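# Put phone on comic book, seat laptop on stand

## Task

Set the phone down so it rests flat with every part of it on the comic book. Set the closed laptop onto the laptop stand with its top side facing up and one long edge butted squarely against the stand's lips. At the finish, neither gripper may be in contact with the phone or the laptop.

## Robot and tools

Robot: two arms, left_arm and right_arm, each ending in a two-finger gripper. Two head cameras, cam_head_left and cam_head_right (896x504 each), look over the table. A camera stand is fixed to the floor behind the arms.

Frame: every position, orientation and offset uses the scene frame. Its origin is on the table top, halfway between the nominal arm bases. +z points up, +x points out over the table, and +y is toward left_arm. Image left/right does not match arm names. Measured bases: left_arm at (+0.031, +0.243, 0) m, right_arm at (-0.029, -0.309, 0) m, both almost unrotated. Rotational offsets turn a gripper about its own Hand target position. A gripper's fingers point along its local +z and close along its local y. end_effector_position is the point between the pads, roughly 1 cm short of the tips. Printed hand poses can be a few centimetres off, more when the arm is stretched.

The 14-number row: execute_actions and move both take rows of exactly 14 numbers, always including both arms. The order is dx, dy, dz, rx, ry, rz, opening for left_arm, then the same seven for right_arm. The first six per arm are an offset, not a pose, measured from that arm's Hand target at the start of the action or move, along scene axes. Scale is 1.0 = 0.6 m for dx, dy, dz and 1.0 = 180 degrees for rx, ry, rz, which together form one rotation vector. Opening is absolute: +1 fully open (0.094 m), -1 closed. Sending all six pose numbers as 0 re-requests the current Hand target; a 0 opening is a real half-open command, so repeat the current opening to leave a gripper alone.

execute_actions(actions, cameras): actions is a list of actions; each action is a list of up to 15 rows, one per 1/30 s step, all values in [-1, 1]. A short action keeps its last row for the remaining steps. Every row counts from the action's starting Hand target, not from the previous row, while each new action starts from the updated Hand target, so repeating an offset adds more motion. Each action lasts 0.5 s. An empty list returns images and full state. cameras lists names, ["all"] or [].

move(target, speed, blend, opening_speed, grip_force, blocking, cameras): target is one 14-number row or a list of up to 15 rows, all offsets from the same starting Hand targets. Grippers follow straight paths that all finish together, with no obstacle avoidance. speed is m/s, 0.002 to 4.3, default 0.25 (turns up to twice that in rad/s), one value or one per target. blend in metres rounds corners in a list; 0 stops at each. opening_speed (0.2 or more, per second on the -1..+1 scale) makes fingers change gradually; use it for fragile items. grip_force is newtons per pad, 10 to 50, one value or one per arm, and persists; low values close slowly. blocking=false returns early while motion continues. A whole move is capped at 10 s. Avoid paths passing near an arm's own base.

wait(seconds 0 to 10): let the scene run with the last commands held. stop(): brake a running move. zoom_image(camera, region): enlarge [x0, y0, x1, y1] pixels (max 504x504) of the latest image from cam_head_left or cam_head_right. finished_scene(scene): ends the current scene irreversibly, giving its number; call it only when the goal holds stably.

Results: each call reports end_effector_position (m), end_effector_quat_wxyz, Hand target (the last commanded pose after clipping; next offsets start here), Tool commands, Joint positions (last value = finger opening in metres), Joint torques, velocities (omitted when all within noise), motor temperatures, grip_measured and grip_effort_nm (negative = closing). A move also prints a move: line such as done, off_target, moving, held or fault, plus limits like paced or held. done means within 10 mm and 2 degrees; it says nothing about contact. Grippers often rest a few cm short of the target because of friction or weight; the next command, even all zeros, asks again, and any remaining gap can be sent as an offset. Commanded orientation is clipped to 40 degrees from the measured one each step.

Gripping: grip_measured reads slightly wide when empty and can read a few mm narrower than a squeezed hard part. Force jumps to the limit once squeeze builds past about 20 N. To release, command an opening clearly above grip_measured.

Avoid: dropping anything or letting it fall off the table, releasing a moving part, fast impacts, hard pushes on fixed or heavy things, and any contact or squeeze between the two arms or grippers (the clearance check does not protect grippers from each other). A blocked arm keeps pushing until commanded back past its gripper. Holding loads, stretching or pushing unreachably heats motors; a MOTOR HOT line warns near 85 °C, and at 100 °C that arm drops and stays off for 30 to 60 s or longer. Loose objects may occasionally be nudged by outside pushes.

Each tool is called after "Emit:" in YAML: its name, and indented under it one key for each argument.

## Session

Scene 1 solved. Now scene 2.

Emit:
execute_actions:
  actions: []

Scene clock: 0.00 s.
left_arm: end_effector_position=(+0.5763, +0.0326, +0.2204) grip_measured=+1.000 grip_effort_nm=n/a end_effector_quat_wxyz=(+0.373, -0.189, +0.872, +0.255) | right_arm: end_effector_position=(+0.2774, -0.6662, +0.2410) grip_measured=+1.000 grip_effort_nm=n/a end_effector_quat_wxyz=(+0.133, +0.606, +0.784, +0.005)
Joint positions: left_arm=[-0.635 1.765 1.519 -1.122 -0.923 -0.933 0.094] | right_arm=[-0.891 1.406 1.314 -1.221 -0.069 0.44 0.094]
Joint velocities: within noise
Joint torques (N m): no reading
Motor temperatures (°C): left_arm=[22 25 34 24 26 23 28] | right_arm=[26 33 35 25 24 23 24]
Heat: left arm: hottest elbow 34 °C; right arm: hottest elbow 35 °C.
Hand target: left_arm +0.5824, +0.0285, +0.2385; +0.386, -0.198, +0.868, +0.242 | right_arm +0.2821, -0.6719, +0.2485; +0.142, +0.605, +0.783, +0.003
Tool commands: left_gripper/opening=+1.0 right_gripper/opening=+1.0

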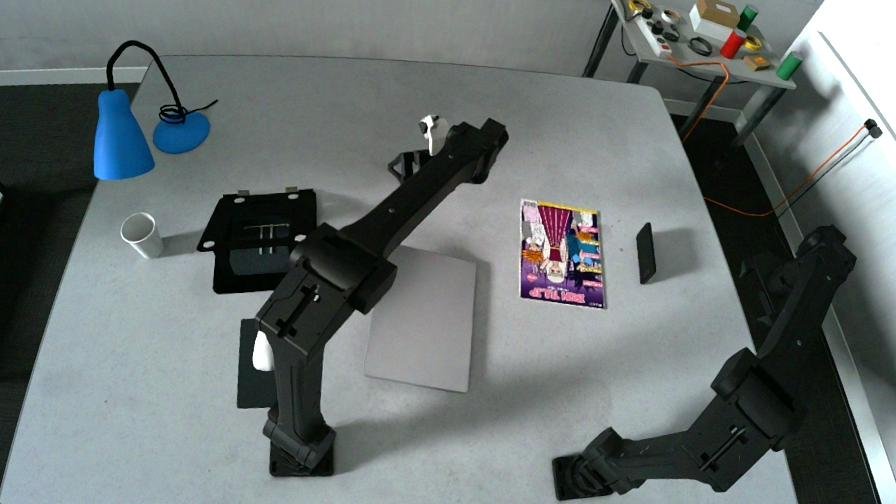

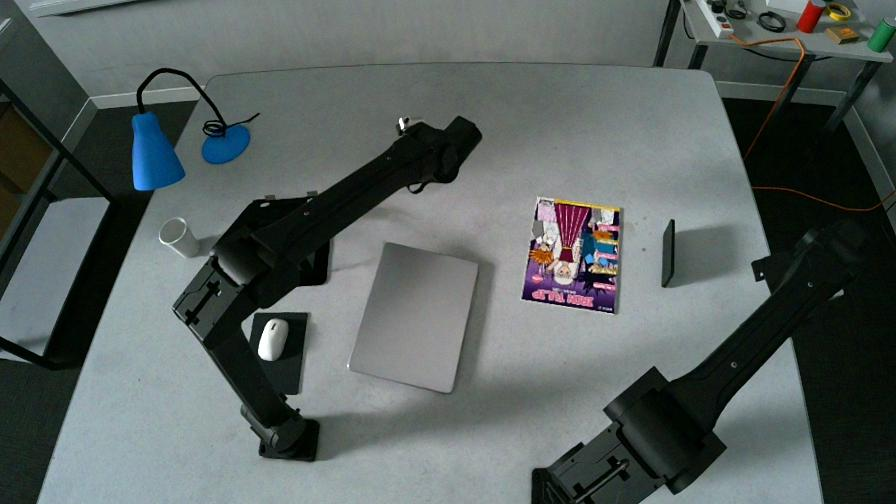

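Emit:
zoom_image:
  camera: "cam_head_right"
  region: [330, 230, 500, 400]

Emit:
zoom_image:
  camera: "cam_head_left"
  region: [340, 230, 510, 400]

Emit:
zoom_image:
  camera: "cam_head_left"
  region: [600, 205, 720, 300]

Emit:
zoom_image:
  camera: "cam_head_right"
  region: [620, 205, 740, 300]

Scaled by 2.965.

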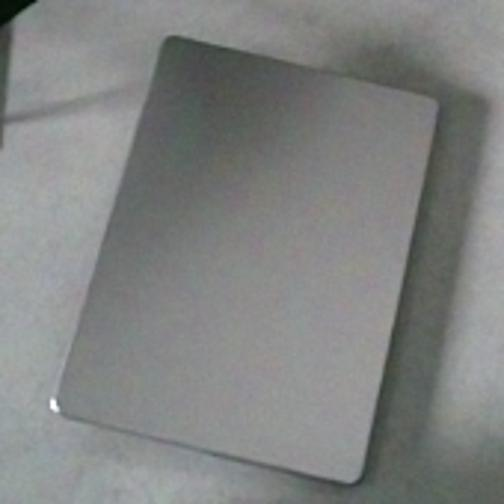

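Scaled by 2.965.

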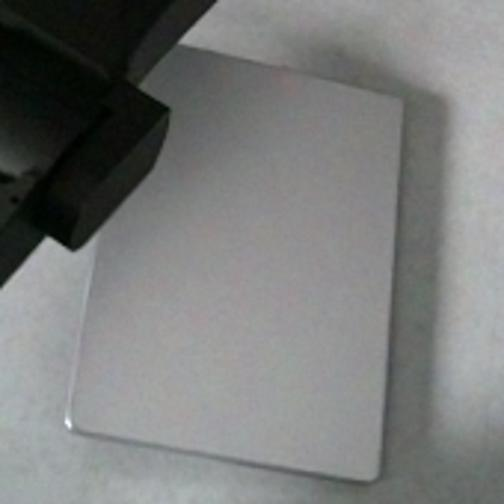

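Scaled by 4.200.

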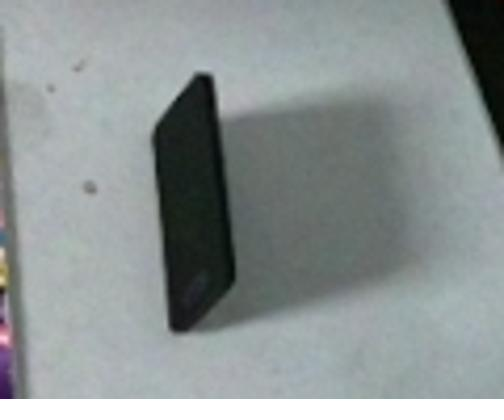

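Scaled by 4.200.

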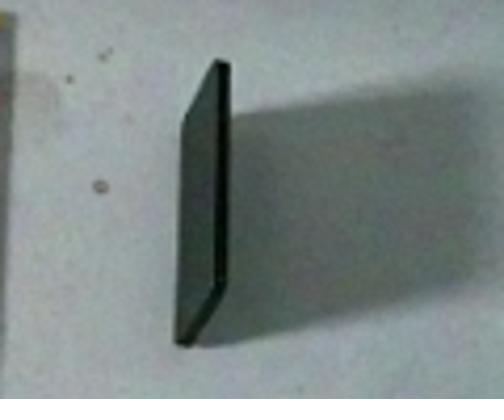

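Emit:
move:
  target: [-0.4207, 0.2358, -0.0475, -0.5702, -0.0006, -0.2107, 1.0, 0.3132, 0.3198, -0.1208, 0.0063, 0.0956, 0.3606, 1.0]
  speed: 0.35
  cameras: ["all"]

Emit:
zoom_image:
  camera: "cam_head_left"
  region: [560, 180, 760, 320]

Emit:
zoom_image:
  camera: "cam_head_right"
  region: [580, 180, 780, 320]

Scene clock: 140.37 s.
left_arm: end_effector_position=(+0.3247, +0.1641, +0.2059) grip_measured=+1.000 grip_effort_nm=0.01 end_effector_quat_wxyz=(+0.134, -0.164, +0.743, -0.635) | right_arm: end_effector_position=(+0.4514, -0.4771, +0.1697) grip_measured=+1.000 grip_effort_nm=-0.01 end_effector_quat_wxyz=(-0.008, +0.095, +0.995, +0.003)
Joint positions: left_arm=[0.309 0.976 0.474 -0.568 1.389 -0.516 0.094] | right_arm=[-0.341 1.703 1.493 -1.377 -0.001 -0.145 0.094]
Joint torques (N m): left_arm=[-0.91 -3.72 11.12 0.55 0.66 0.18] | right_arm=[1.08 -16.79 12.79 -0.25 0.09 0.08]
Motor temperatures (°C): left_arm=[22 30 41 24 27 23 27] | right_arm=[26 35 45 25 24 23 24]
Heat: left arm: hottest elbow 41 °C; right arm: hottest elbow 45 °C.
Hand target: left_arm +0.3299, +0.1699, +0.2100; +0.141, -0.165, +0.742, -0.634 | right_arm +0.4699, -0.4800, +0.1760; +0.000, +0.087, +0.996, +0.000
Off the commanded pose: left_arm 0.009 m, 1 deg | right_arm 0.020 m, 1 deg.
move: off_target (right_arm)

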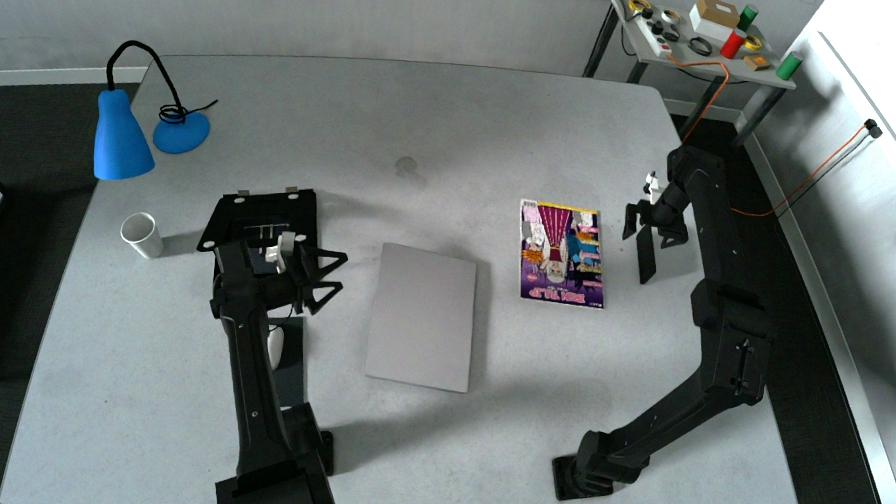

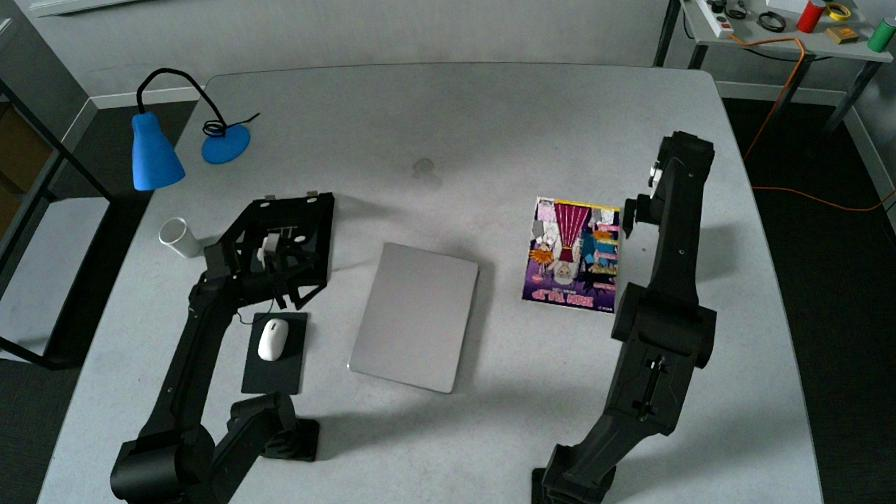

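Scaled by 2.520.

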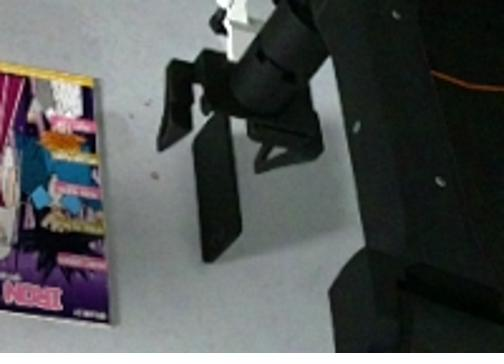

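Scaled by 2.520.

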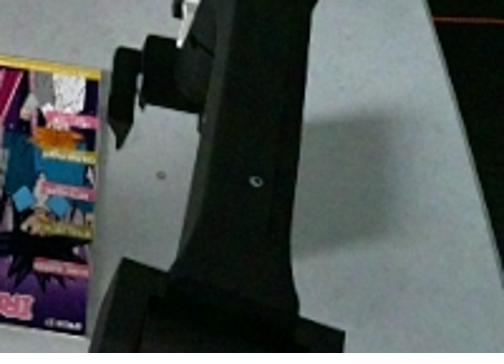

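Emit:
move:
  target: [0, 0, 0, 0, 0, 0, 1.0, 0.0652, -0.0717, -0.1083, 0, 0, 0, 1.0]
  speed: 0.25
  cameras: ["all"]

Emit:
zoom_image:
  camera: "cam_head_left"
  region: [600, 190, 740, 300]

Emit:
zoom_image:
  camera: "cam_head_right"
  region: [620, 190, 760, 300]

Scene clock: 149.13 s.
left_arm: end_effector_position=(+0.3244, +0.1641, +0.2055) grip_measured=+1.000 grip_effort_nm=0.01 end_effector_quat_wxyz=(+0.134, -0.164, +0.743, -0.635) | right_arm: end_effector_position=(+0.4903, -0.5117, +0.1026) grip_measured=+1.000 grip_effort_nm=-0.01 end_effector_quat_wxyz=(-0.020, +0.088, +0.996, +0.006)
Joint positions: left_arm=[0.309 0.977 0.474 -0.572 1.389 -0.512 0.094] | right_arm=[-0.376 1.887 1.571 -1.295 0 -0.194 0.094]
Joint torques (N m): left_arm=[0.21 -3.72 11.15 0.51 0.69 0.18] | right_arm=[0.15 -21.19 12.01 0.31 0.05 0.1]
Heat: left arm: hottest elbow 40 °C; right arm: hottest elbow 46 °C.
Hand target: left_arm +0.3299, +0.1699, +0.2099; +0.140, -0.165, +0.742, -0.634 | right_arm +0.5090, -0.5231, +0.1110; +0.000, +0.088, +0.996, +0.000
Off the commanded pose: left_arm 0.009 m, 1 deg | right_arm 0.023 m, 2 deg.
move: off_target (right_arm)

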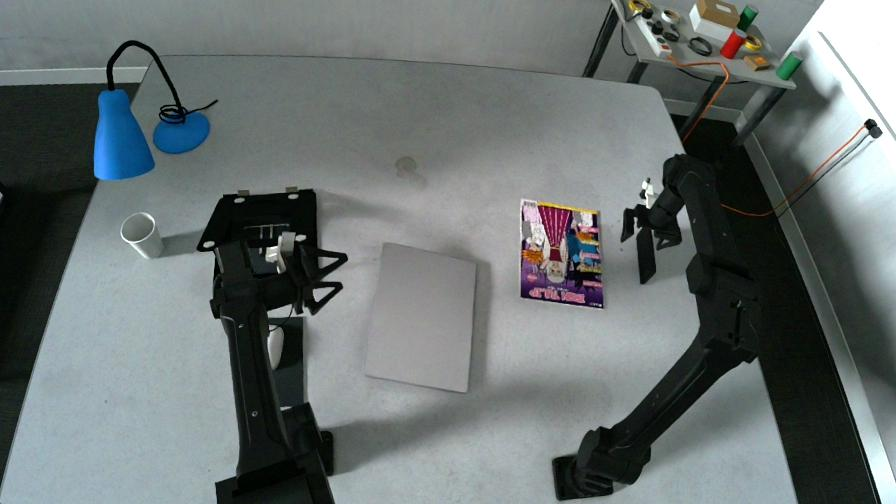

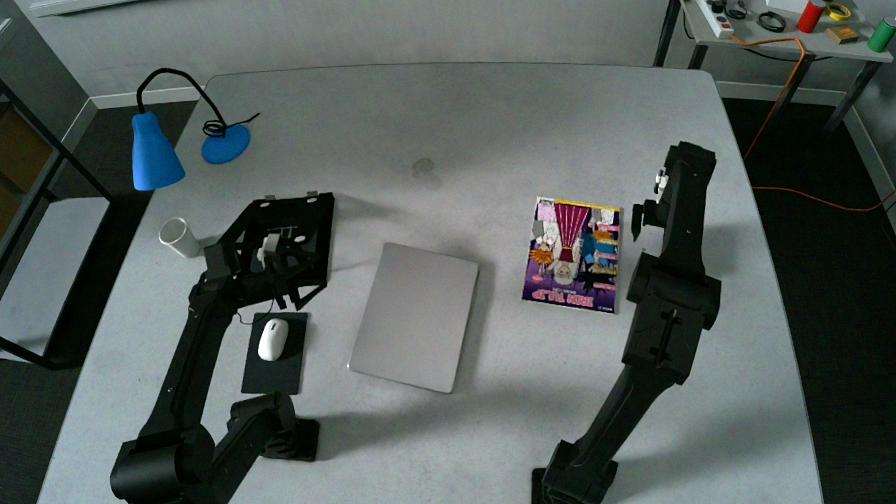

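Scaled by 3.600.

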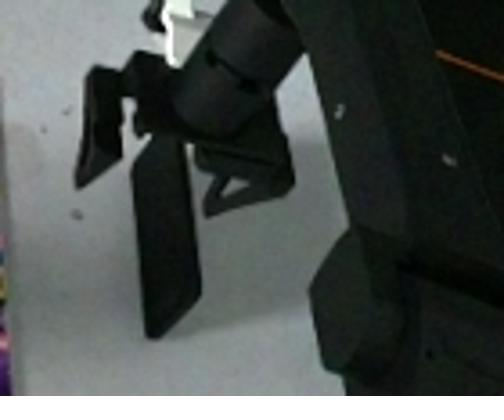

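Scaled by 3.600.

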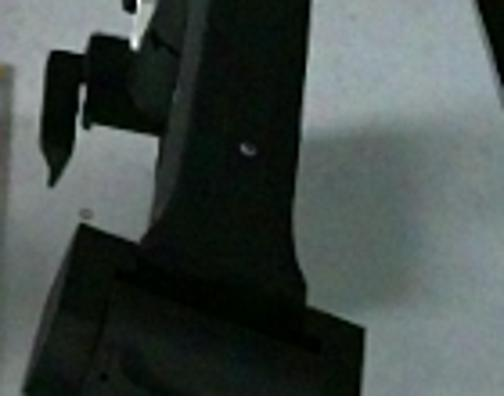

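Emit:
move:
  target:
    - [0, 0, 0, 0, 0, 0, 1.0, 0.0083, -0.045, 0, 0, 0, 0, 1.0]
    - [0, 0, 0, 0, 0, 0, 1.0, 0.0083, -0.045, -0.08, 0, 0, 0, 1.0]
  speed: 0.15
  blend: 0.01
  cameras: ["all"]

Emit:
zoom_image:
  camera: "cam_head_left"
  region: [600, 190, 740, 300]

Scene clock: 157.30 s.
left_arm: end_effector_position=(+0.3244, +0.1641, +0.2055) grip_measured=+1.000 grip_effort_nm=0.01 end_effector_quat_wxyz=(+0.134, -0.164, +0.743, -0.635) | right_arm: end_effector_position=(+0.5090, -0.5442, +0.0745) grip_measured=+1.000 grip_effort_nm=-0.01 end_effector_quat_wxyz=(+0.002, +0.089, +0.996, -0.001)
Joint positions: left_arm=[0.309 0.977 0.474 -0.572 1.389 -0.512 0.094] | right_arm=[-0.416 1.958 1.603 -1.211 0.001 -0.233 0.094]
Joint torques (N m): left_arm=[-0.56 -4.72 11.19 0.77 0.68 0.19] | right_arm=[0.21 -21.07 9.31 0.5 0.03 0.08]
Heat: left arm: hottest elbow 40 °C; right arm: hottest elbow 47 °C.
Hand target: left_arm +0.3299, +0.1699, +0.2099; +0.140, -0.165, +0.742, -0.634 | right_arm +0.5140, -0.5500, +0.0631; +0.000, +0.087, +0.996, +0.000
Off the commanded pose: left_arm 0.009 m, 1 deg | right_arm 0.014 m, 0 deg.
move: off_target (right_arm)

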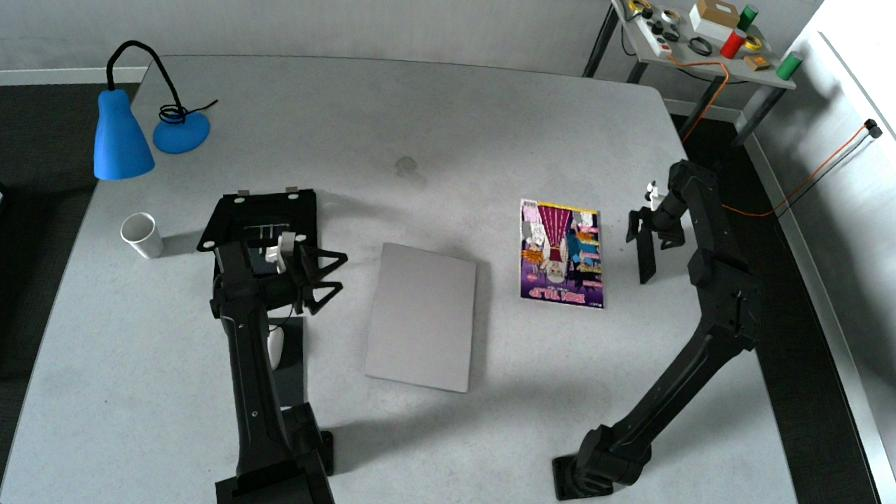

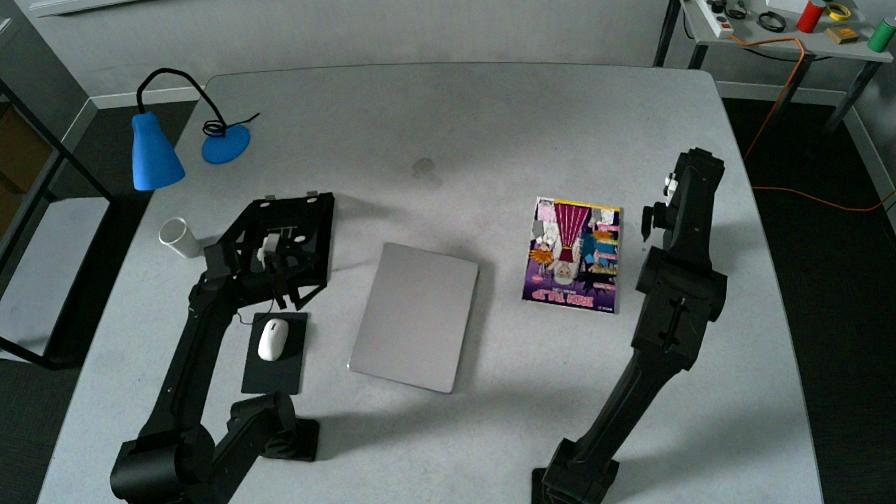

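Scaled by 3.600.

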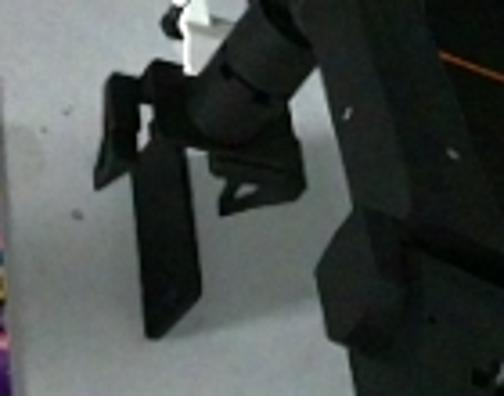

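Emit:
move:
  target:
    - [0, 0, 0, 0, 0, 0, 1.0, -0.0083, -0.0233, -0.022, 0, 0, 0, 1.0]
    - [0, 0, 0, 0, 0, 0, 1.0, -0.0083, -0.0233, -0.022, 0, 0, 0, -0.3]
  speed: 0.1
  opening_speed: 1.0
  cameras: ["all"]

Emit:
zoom_image:
  camera: "cam_head_left"
  region: [600, 190, 740, 300]

Scene clock: 166.80 s.
left_arm: end_effector_position=(+0.3244, +0.1641, +0.2055) grip_measured=+1.000 grip_effort_nm=0.01 end_effector_quat_wxyz=(+0.134, -0.164, +0.743, -0.635) | right_arm: end_effector_position=(+0.5097, -0.5579, +0.0705) grip_measured=-0.298 grip_effort_nm=-0.08 end_effector_quat_wxyz=(+0.011, +0.086, +0.996, -0.004)
Joint positions: left_arm=[0.309 0.977 0.474 -0.572 1.389 -0.512 0.094] | right_arm=[-0.437 1.966 1.603 -1.185 0.001 -0.258 0.033]
Joint torques (N m): left_arm=[-0.15 -4.6 11.22 0.53 0.64 0.16] | right_arm=[-0.15 -20.31 8.39 0.58 0.02 0.09]
Heat: left arm: hottest elbow 40 °C; right arm: hottest elbow 47 °C.
Hand target: left_arm +0.3299, +0.1699, +0.2099; +0.140, -0.165, +0.742, -0.634 | right_arm +0.5090, -0.5641, +0.0497; +0.000, +0.088, +0.996, +0.000
Off the commanded pose: left_arm 0.009 m, 1 deg | right_arm 0.022 m, 1 deg.
move: off_target (right_arm); target 2's new opening was sent with right_arm's hand 0.022 m and 1 deg from that target

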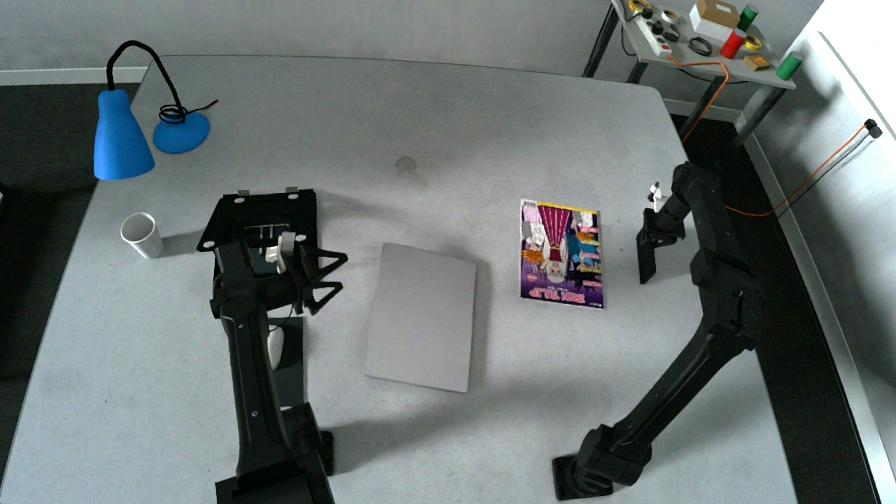

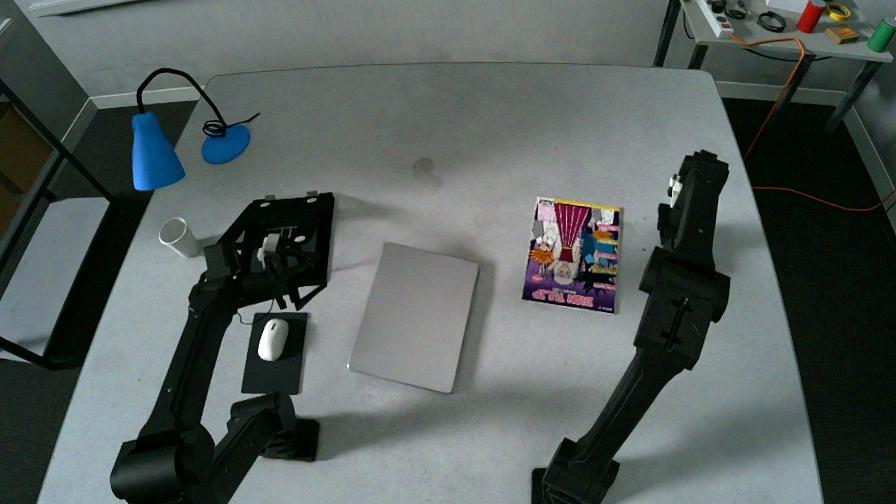

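Scaled by 3.600.

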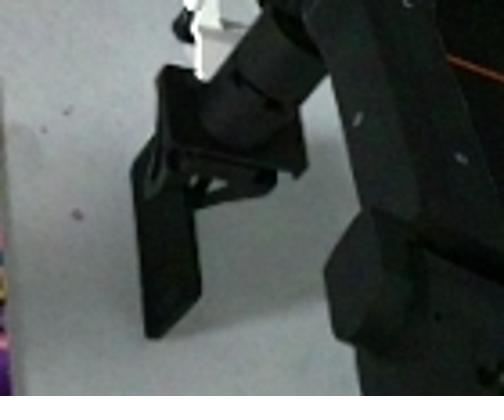

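Emit:
move:
  target: [0, 0, 0, 0, 0, 0, 1.0, -0.005, 0.0, -0.04, 0, 0, 0, -0.3]
  speed: 0.1
  cameras: ["cam_head_left"]

Emit:
zoom_image:
  camera: "cam_head_left"
  region: [610, 200, 710, 290]

Scene clock: 177.87 s.
left_arm: end_effector_position=(+0.3244, +0.1641, +0.2055) grip_measured=+1.000 grip_effort_nm=0.01 end_effector_quat_wxyz=(+0.134, -0.164, +0.743, -0.635) | right_arm: end_effector_position=(+0.5129, -0.5598, +0.0499) grip_measured=-0.299 grip_effort_nm=-0.08 end_effector_quat_wxyz=(+0.016, +0.086, +0.996, -0.006)
Joint positions: left_arm=[0.309 0.977 0.474 -0.572 1.389 -0.512 0.094] | right_arm=[-0.437 1.988 1.581 -1.129 0.001 -0.26 0.033]
Joint torques (N m): left_arm=[0.32 -3.96 11.28 0.54 0.66 0.17] | right_arm=[-0.15 -20.78 7.27 0.54 0.02 0.1]
Heat: left arm: hottest elbow 39 °C; right arm: hottest elbow 47 °C.
Hand target: left_arm +0.3299, +0.1699, +0.2099; +0.140, -0.165, +0.742, -0.634 | right_arm +0.5061, -0.5642, +0.0258; +0.000, +0.088, +0.996, +0.000
Off the commanded pose: left_arm 0.009 m, 1 deg | right_arm 0.026 m, 2 deg.
move: off_target (right_arm)
Images, in order (width x height): cam_head_left 896x504.

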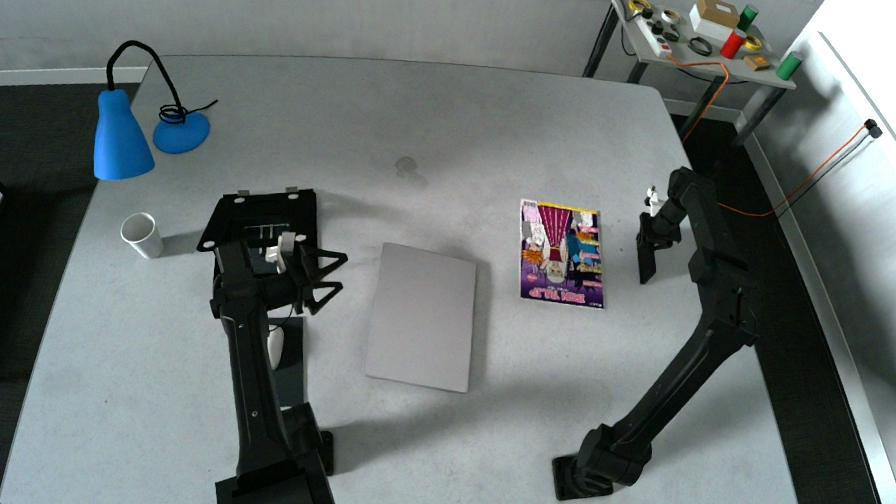

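Scaled by 5.040.

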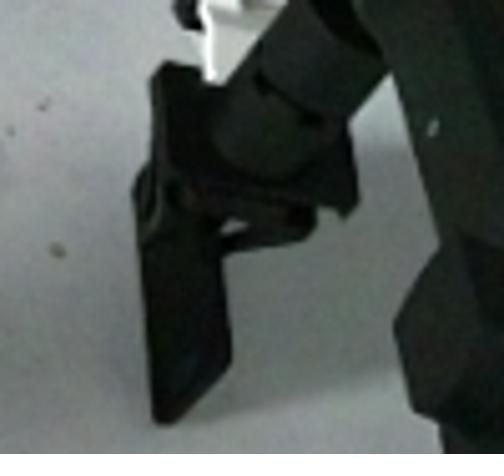

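Emit:
move:
  target: [0, 0, 0, 0, 0, 0, 1.0, 0, 0.0, 0, 0, 0, 0, -0.97]
  speed: 0.1
  grip_force: [50, 30]
  opening_speed: 0.5
  cameras: ["cam_head_left"]

Emit:
zoom_image:
  camera: "cam_head_left"
  region: [610, 200, 710, 290]

Scene clock: 182.03 s.
left_arm: end_effector_position=(+0.3244, +0.1641, +0.2055) grip_measured=+1.000 grip_effort_nm=0.01 end_effector_quat_wxyz=(+0.134, -0.164, +0.743, -0.635) | right_arm: end_effector_position=(+0.5127, -0.5604, +0.0499) grip_measured=-0.830 grip_effort_nm=-0.63 end_effector_quat_wxyz=(+0.016, +0.086, +0.996, -0.007)
Joint positions: left_arm=[0.309 0.977 0.474 -0.572 1.389 -0.512 0.094] | right_arm=[-0.438 1.988 1.581 -1.129 0.001 -0.261 0.008]
Joint torques (N m): left_arm=[-0.26 -4.07 11.14 0.59 0.66 0.17] | right_arm=[-0.21 -20.78 7.21 0.57 -0.01 0.1]
Heat: left arm: hottest elbow 39 °C; right arm: hottest elbow 47 °C.
Hand target: left_arm +0.3299, +0.1699, +0.2099; +0.140, -0.165, +0.742, -0.634 | right_arm +0.5061, -0.5641, +0.0258; +0.000, +0.088, +0.996, +0.000
Off the commanded pose: left_arm 0.009 m, 1 deg | right_arm 0.025 m, 2 deg.
grip_force (N): 50, 30
move: off_target (right_arm)
Images, in order (width x height): cam_head_left 896x504.

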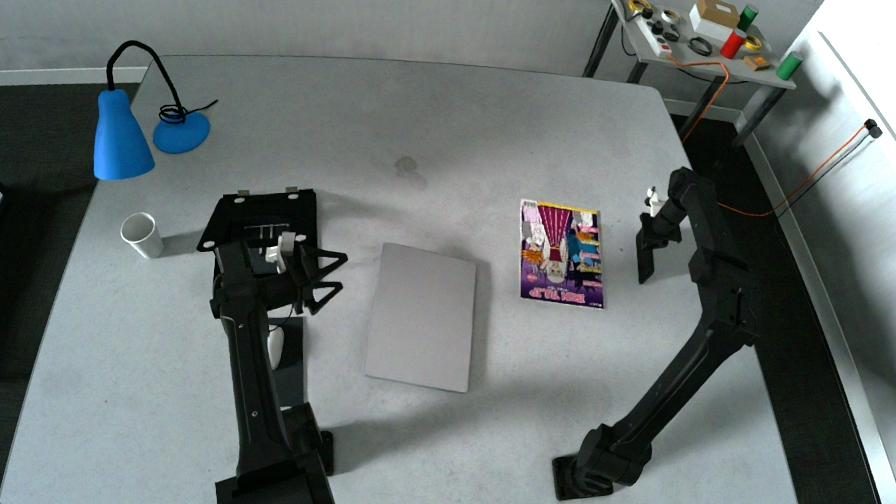

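Scaled by 5.040.

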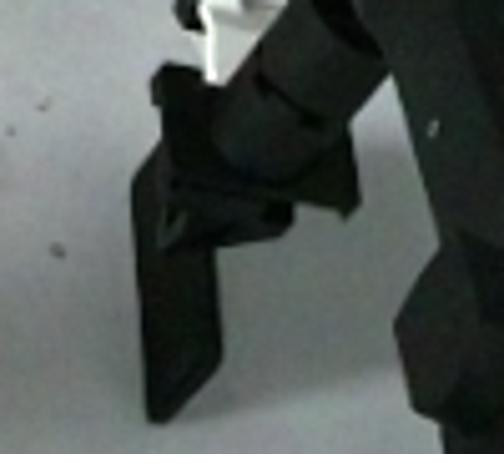

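Emit:
move:
  target:
    - [0, 0, 0, 0, 0, 0, 1.0, 0, 0, 0.257, 0, 0, 0, -0.97]
    - [0, 0, 0, 0, 0, 0, 1.0, 0.0298, 0.3102, 0.24, 0.2798, -0.1308, -0.1531, -0.97]
  speed: 0.25
  blend: [0.04, 0]
  cameras: ["all"]

Emit:
zoom_image:
  camera: "cam_head_left"
  region: [490, 150, 690, 330]

Emit:
zoom_image:
  camera: "cam_head_right"
  region: [500, 150, 700, 330]

Scene clock: 205.73 s.
left_arm: end_effector_position=(+0.3244, +0.1641, +0.2055) grip_measured=+1.000 grip_effort_nm=0.01 end_effector_quat_wxyz=(+0.134, -0.164, +0.743, -0.635) | right_arm: end_effector_position=(+0.5240, -0.3845, +0.1570) grip_measured=-0.831 grip_effort_nm=-0.67 end_effector_quat_wxyz=(+0.146, +0.312, +0.834, +0.431)
Joint positions: left_arm=[0.309 0.977 0.474 -0.572 1.389 -0.512 0.094] | right_arm=[-0.383 1.677 1.208 -0.705 -0.883 0.527 0.008]
Joint torques (N m): left_arm=[-0.5 -4.13 11.29 0.68 0.63 0.13] | right_arm=[1.2 -20.89 7.77 1.39 -0.54 0.21]
Motor temperatures (°C): left_arm=[22 26 39 24 28 23 27] | right_arm=[26 40 45 25 24 23 25]
Heat: left arm: hottest elbow 39 °C; right arm: hottest elbow 45 °C.
Hand target: left_arm +0.3299, +0.1699, +0.2099; +0.140, -0.165, +0.742, -0.634 | right_arm +0.5240, -0.3779, +0.1699; +0.158, +0.303, +0.834, +0.434
Off the commanded pose: left_arm 0.009 m, 1 deg | right_arm 0.014 m, 2 deg.
grip_force (N): 50, 30
move: off_target (right_arm)

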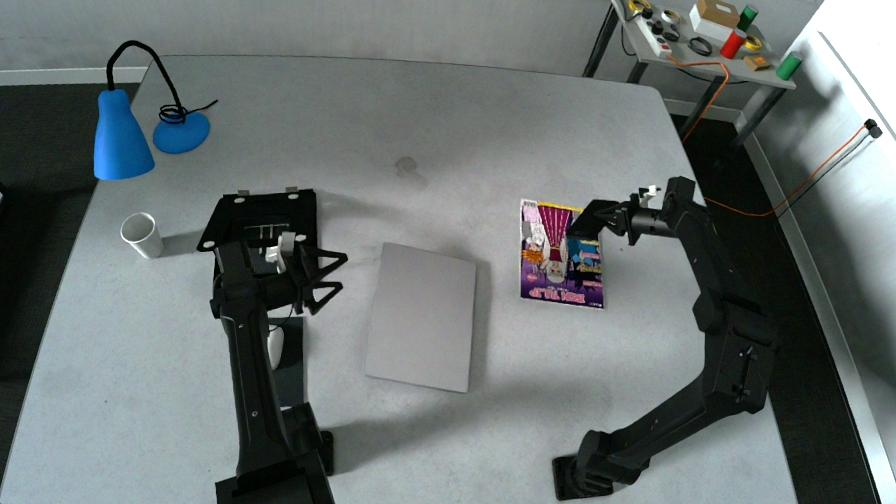

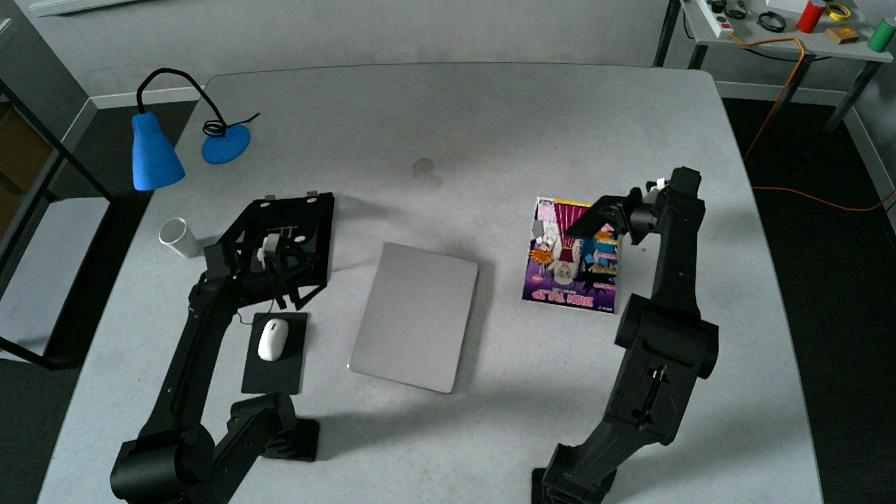

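Scaled by 2.520.

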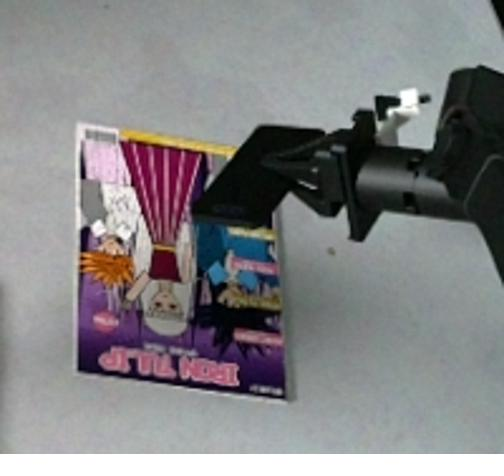

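Scaled by 2.520.

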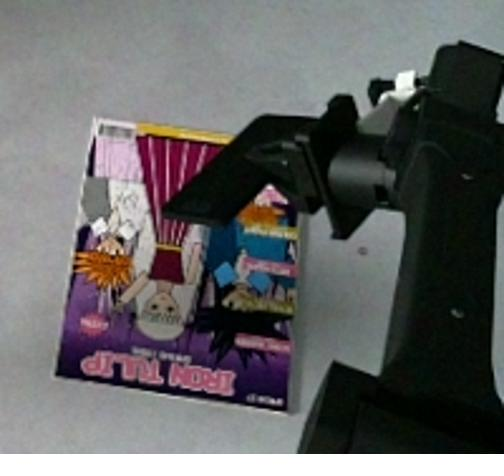

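Emit:
move:
  target: [0, 0, 0, 0, 0, 0, 1.0, -0.0283, 0.0633, -0.1617, 0, 0, 0, -0.97]
  speed: 0.15
  cameras: ["all"]

Emit:
zoom_image:
  camera: "cam_head_left"
  region: [490, 180, 650, 320]

Emit:
zoom_image:
  camera: "cam_head_right"
  region: [500, 180, 660, 320]

Scene clock: 217.30 s.
left_arm: end_effector_position=(+0.3244, +0.1641, +0.2055) grip_measured=+1.000 grip_effort_nm=0.01 end_effector_quat_wxyz=(+0.134, -0.164, +0.743, -0.635) | right_arm: end_effector_position=(+0.5058, -0.3463, +0.0791) grip_measured=-0.831 grip_effort_nm=-0.67 end_effector_quat_wxyz=(+0.163, +0.304, +0.834, +0.430)
Joint positions: left_arm=[0.309 0.977 0.474 -0.572 1.389 -0.512 0.094] | right_arm=[-0.321 1.711 0.993 -0.353 -0.854 0.614 0.008]
Joint torques (N m): left_arm=[-0.32 -4.25 11.1 0.69 0.63 0.22] | right_arm=[1.26 -16.5 6.86 1.52 -0.51 0.19]
Heat: left arm: hottest elbow 39 °C; right arm: hottest elbow 44 °C.
Hand target: left_arm +0.3299, +0.1699, +0.2099; +0.140, -0.165, +0.742, -0.634 | right_arm +0.5069, -0.3399, +0.0727; +0.158, +0.303, +0.834, +0.434
Off the commanded pose: left_arm 0.009 m, 1 deg | right_arm 0.009 m, 1 deg.
grip_force (N): 50, 30
move: done

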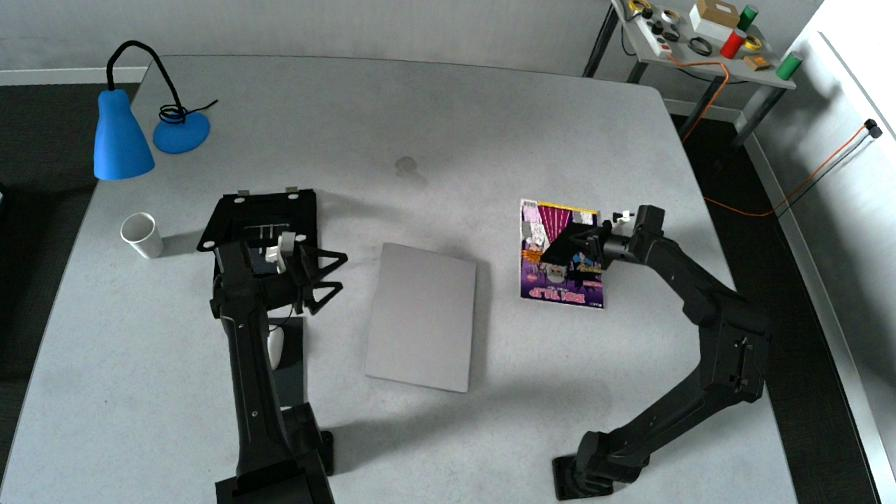

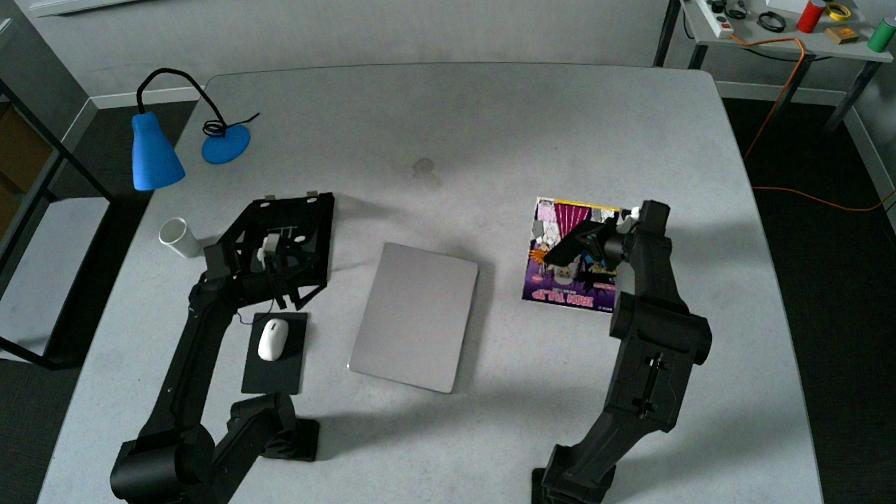

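Scaled by 3.150.

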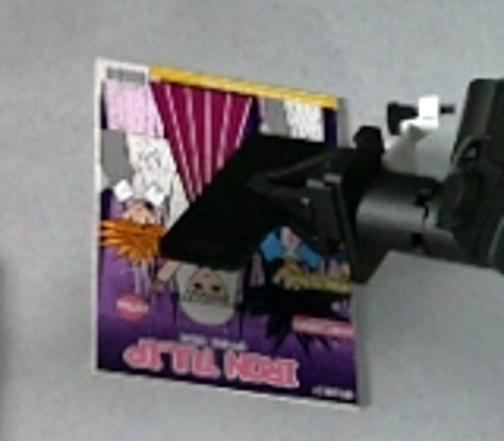

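Scaled by 3.150.

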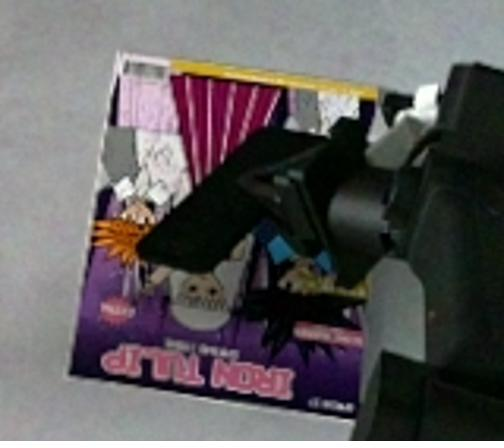

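Emit:
move:
  target: [0, 0, 0, 0, 0, 0, 1.0, 0, 0, -0.0745, 0, 0, 0, -0.97]
  speed: 0.1
  cameras: ["all"]

Emit:
zoom_image:
  camera: "cam_head_left"
  region: [490, 180, 650, 320]

Emit:
zoom_image:
  camera: "cam_head_right"
  region: [500, 180, 660, 320]

Scene clock: 224.17 s.
left_arm: end_effector_position=(+0.3244, +0.1641, +0.2055) grip_measured=+1.000 grip_effort_nm=0.01 end_effector_quat_wxyz=(+0.134, -0.164, +0.743, -0.635) | right_arm: end_effector_position=(+0.5078, -0.3462, +0.0404) grip_measured=-0.831 grip_effort_nm=-0.67 end_effector_quat_wxyz=(+0.168, +0.300, +0.834, +0.432)
Joint positions: left_arm=[0.309 0.977 0.474 -0.572 1.389 -0.512 0.094] | right_arm=[-0.32 1.791 0.964 -0.232 -0.857 0.614 0.008]
Joint torques (N m): left_arm=[-0.79 -4.31 11.07 0.61 0.68 0.11] | right_arm=[1.32 -16.15 6.27 1.44 -0.42 0.19]
Heat: left arm: hottest elbow 39 °C; right arm: hottest elbow 44 °C.
Hand target: left_arm +0.3299, +0.1699, +0.2099; +0.140, -0.165, +0.742, -0.634 | right_arm +0.5069, -0.3399, +0.0280; +0.158, +0.303, +0.834, +0.434
Off the commanded pose: left_arm 0.009 m, 1 deg | right_arm 0.014 m, 1 deg.
grip_force (N): 50, 30
move: off_target (right_arm)

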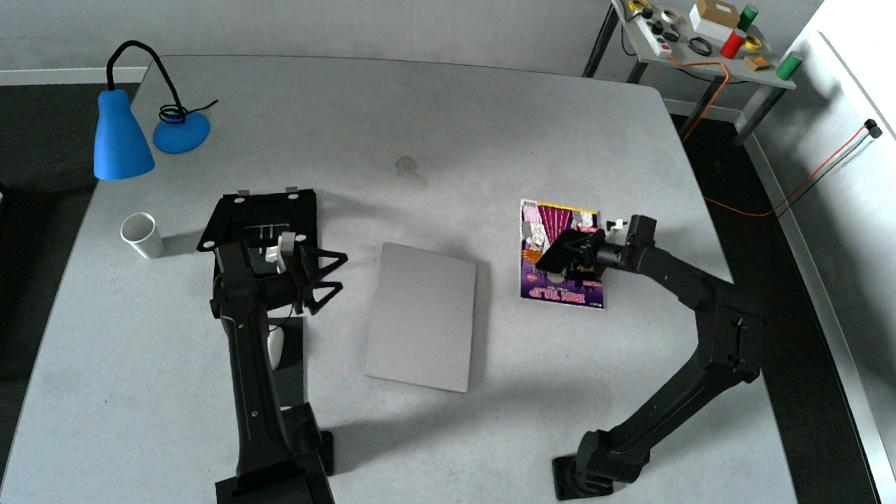

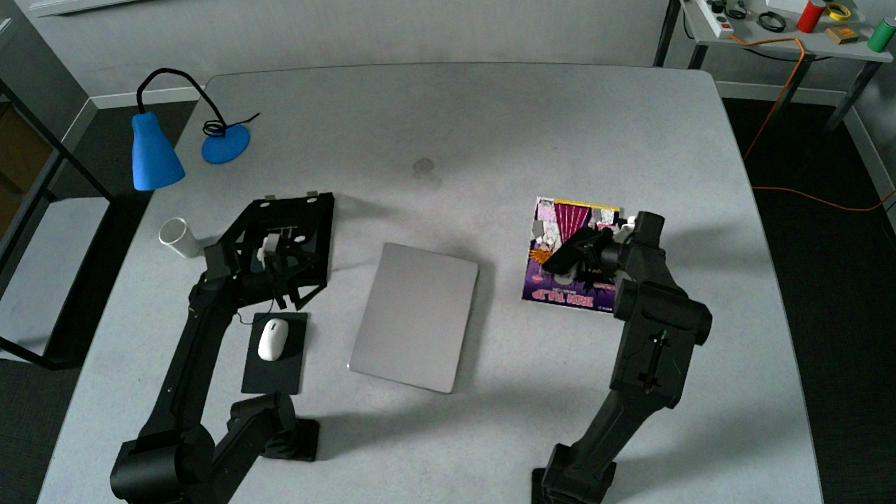

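Scaled by 3.150.

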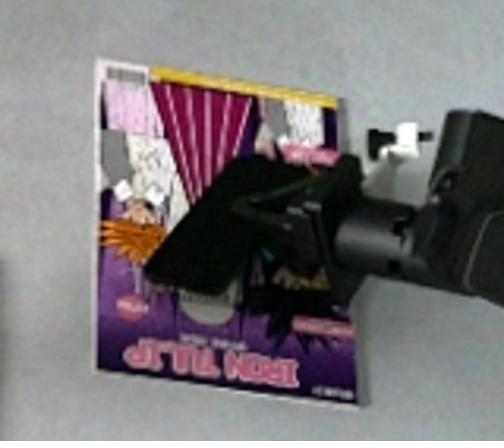

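Scaled by 3.150.

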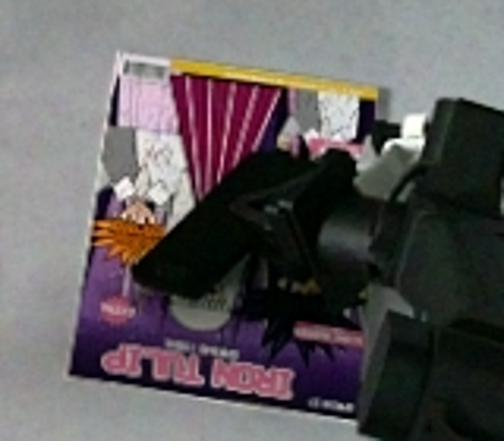

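Emit:
move:
  target: [0, 0, 0, 0, 0, 0, 1.0, 0, 0, -0.025, 0, 0, 0, -0.97]
  speed: 0.08
  cameras: []

Scene clock: 227.57 s.
left_arm: end_effector_position=(+0.3244, +0.1641, +0.2055) grip_measured=+1.000 grip_effort_nm=0.01 end_effector_quat_wxyz=(+0.134, -0.164, +0.743, -0.635) | right_arm: end_effector_position=(+0.5124, -0.3467, +0.0387) grip_measured=-0.831 grip_effort_nm=-0.67 end_effector_quat_wxyz=(+0.176, +0.296, +0.831, +0.436)
Joint positions: left_arm=[0.309 0.977 0.474 -0.572 1.389 -0.512 0.094] | right_arm=[-0.32 1.803 0.964 -0.194 -0.865 0.623 0.008]
Joint torques (N m): left_arm=[0.03 -4.78 11.23 0.57 0.64 0.17] | right_arm=[1.26 -15.33 5.61 1.44 -0.11 0.1]
Heat: left arm: hottest elbow 39 °C; right arm: hottest elbow 43 °C.
Hand target: left_arm +0.3299, +0.1699, +0.2099; +0.140, -0.165, +0.742, -0.634 | right_arm +0.5069, -0.3399, +0.0131; +0.158, +0.303, +0.834, +0.434
Off the commanded pose: left_arm 0.009 m, 1 deg | right_arm 0.027 m, 2 deg.
grip_force (N): 50, 30
move: off_target (right_arm)
No camera images: "cameras" was empty.

Emit:
move:
  target: [0, 0, 0, 0, 0, 0, 1.0, 0, 0, 0.03, 0, 0, 0, -0.5]
  speed: 0.08
  opening_speed: 0.3
  cameras: ["all"]

Emit:
zoom_image:
  camera: "cam_head_left"
  region: [490, 180, 650, 320]

Scene clock: 236.43 s.
left_arm: end_effector_position=(+0.3244, +0.1641, +0.2055) grip_measured=+1.000 grip_effort_nm=0.01 end_effector_quat_wxyz=(+0.134, -0.164, +0.743, -0.635) | right_arm: end_effector_position=(+0.5098, -0.3468, +0.0362) grip_measured=-0.502 grip_effort_nm=0.06 end_effector_quat_wxyz=(+0.169, +0.302, +0.832, +0.433)
Joint positions: left_arm=[0.309 0.977 0.474 -0.572 1.389 -0.512 0.094] | right_arm=[-0.32 1.803 0.964 -0.212 -0.857 0.623 0.023]
Joint torques (N m): left_arm=[-0.44 -4.42 11.25 0.66 0.71 0.18] | right_arm=[1.32 -17.79 6.28 0.57 -0.39 0.12]
Heat: left arm: hottest elbow 39 °C; right arm: hottest elbow 43 °C.
Hand target: left_arm +0.3299, +0.1699, +0.2099; +0.140, -0.165, +0.742, -0.634 | right_arm +0.5069, -0.3399, +0.0312; +0.158, +0.303, +0.834, +0.434
Off the commanded pose: left_arm 0.009 m, 1 deg | right_arm 0.009 m, 1 deg.
grip_force (N): 50, 30
move: done

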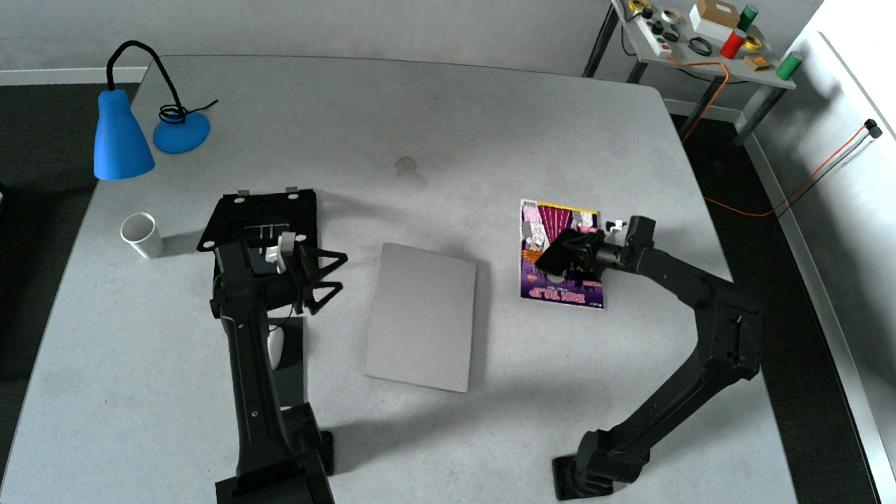

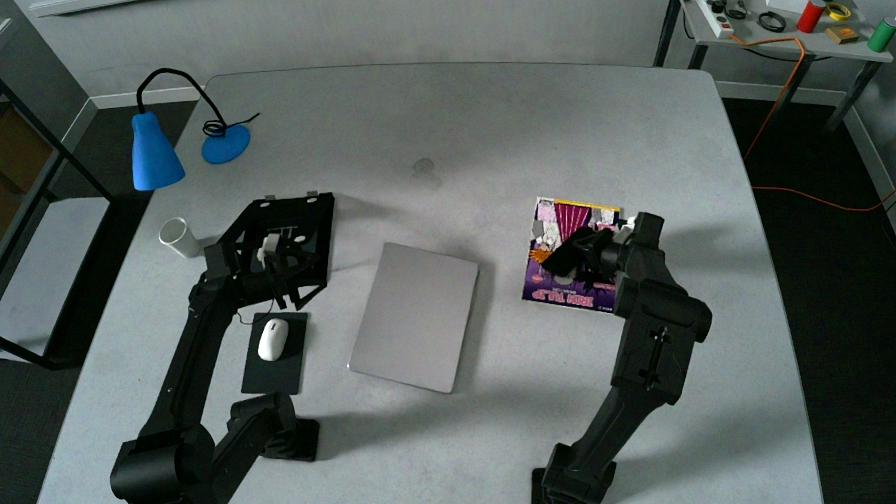

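Scaled by 3.150.

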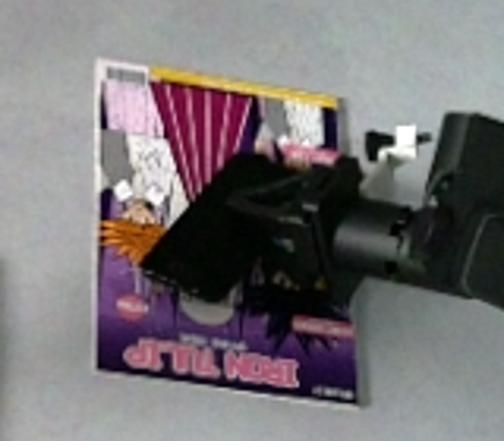

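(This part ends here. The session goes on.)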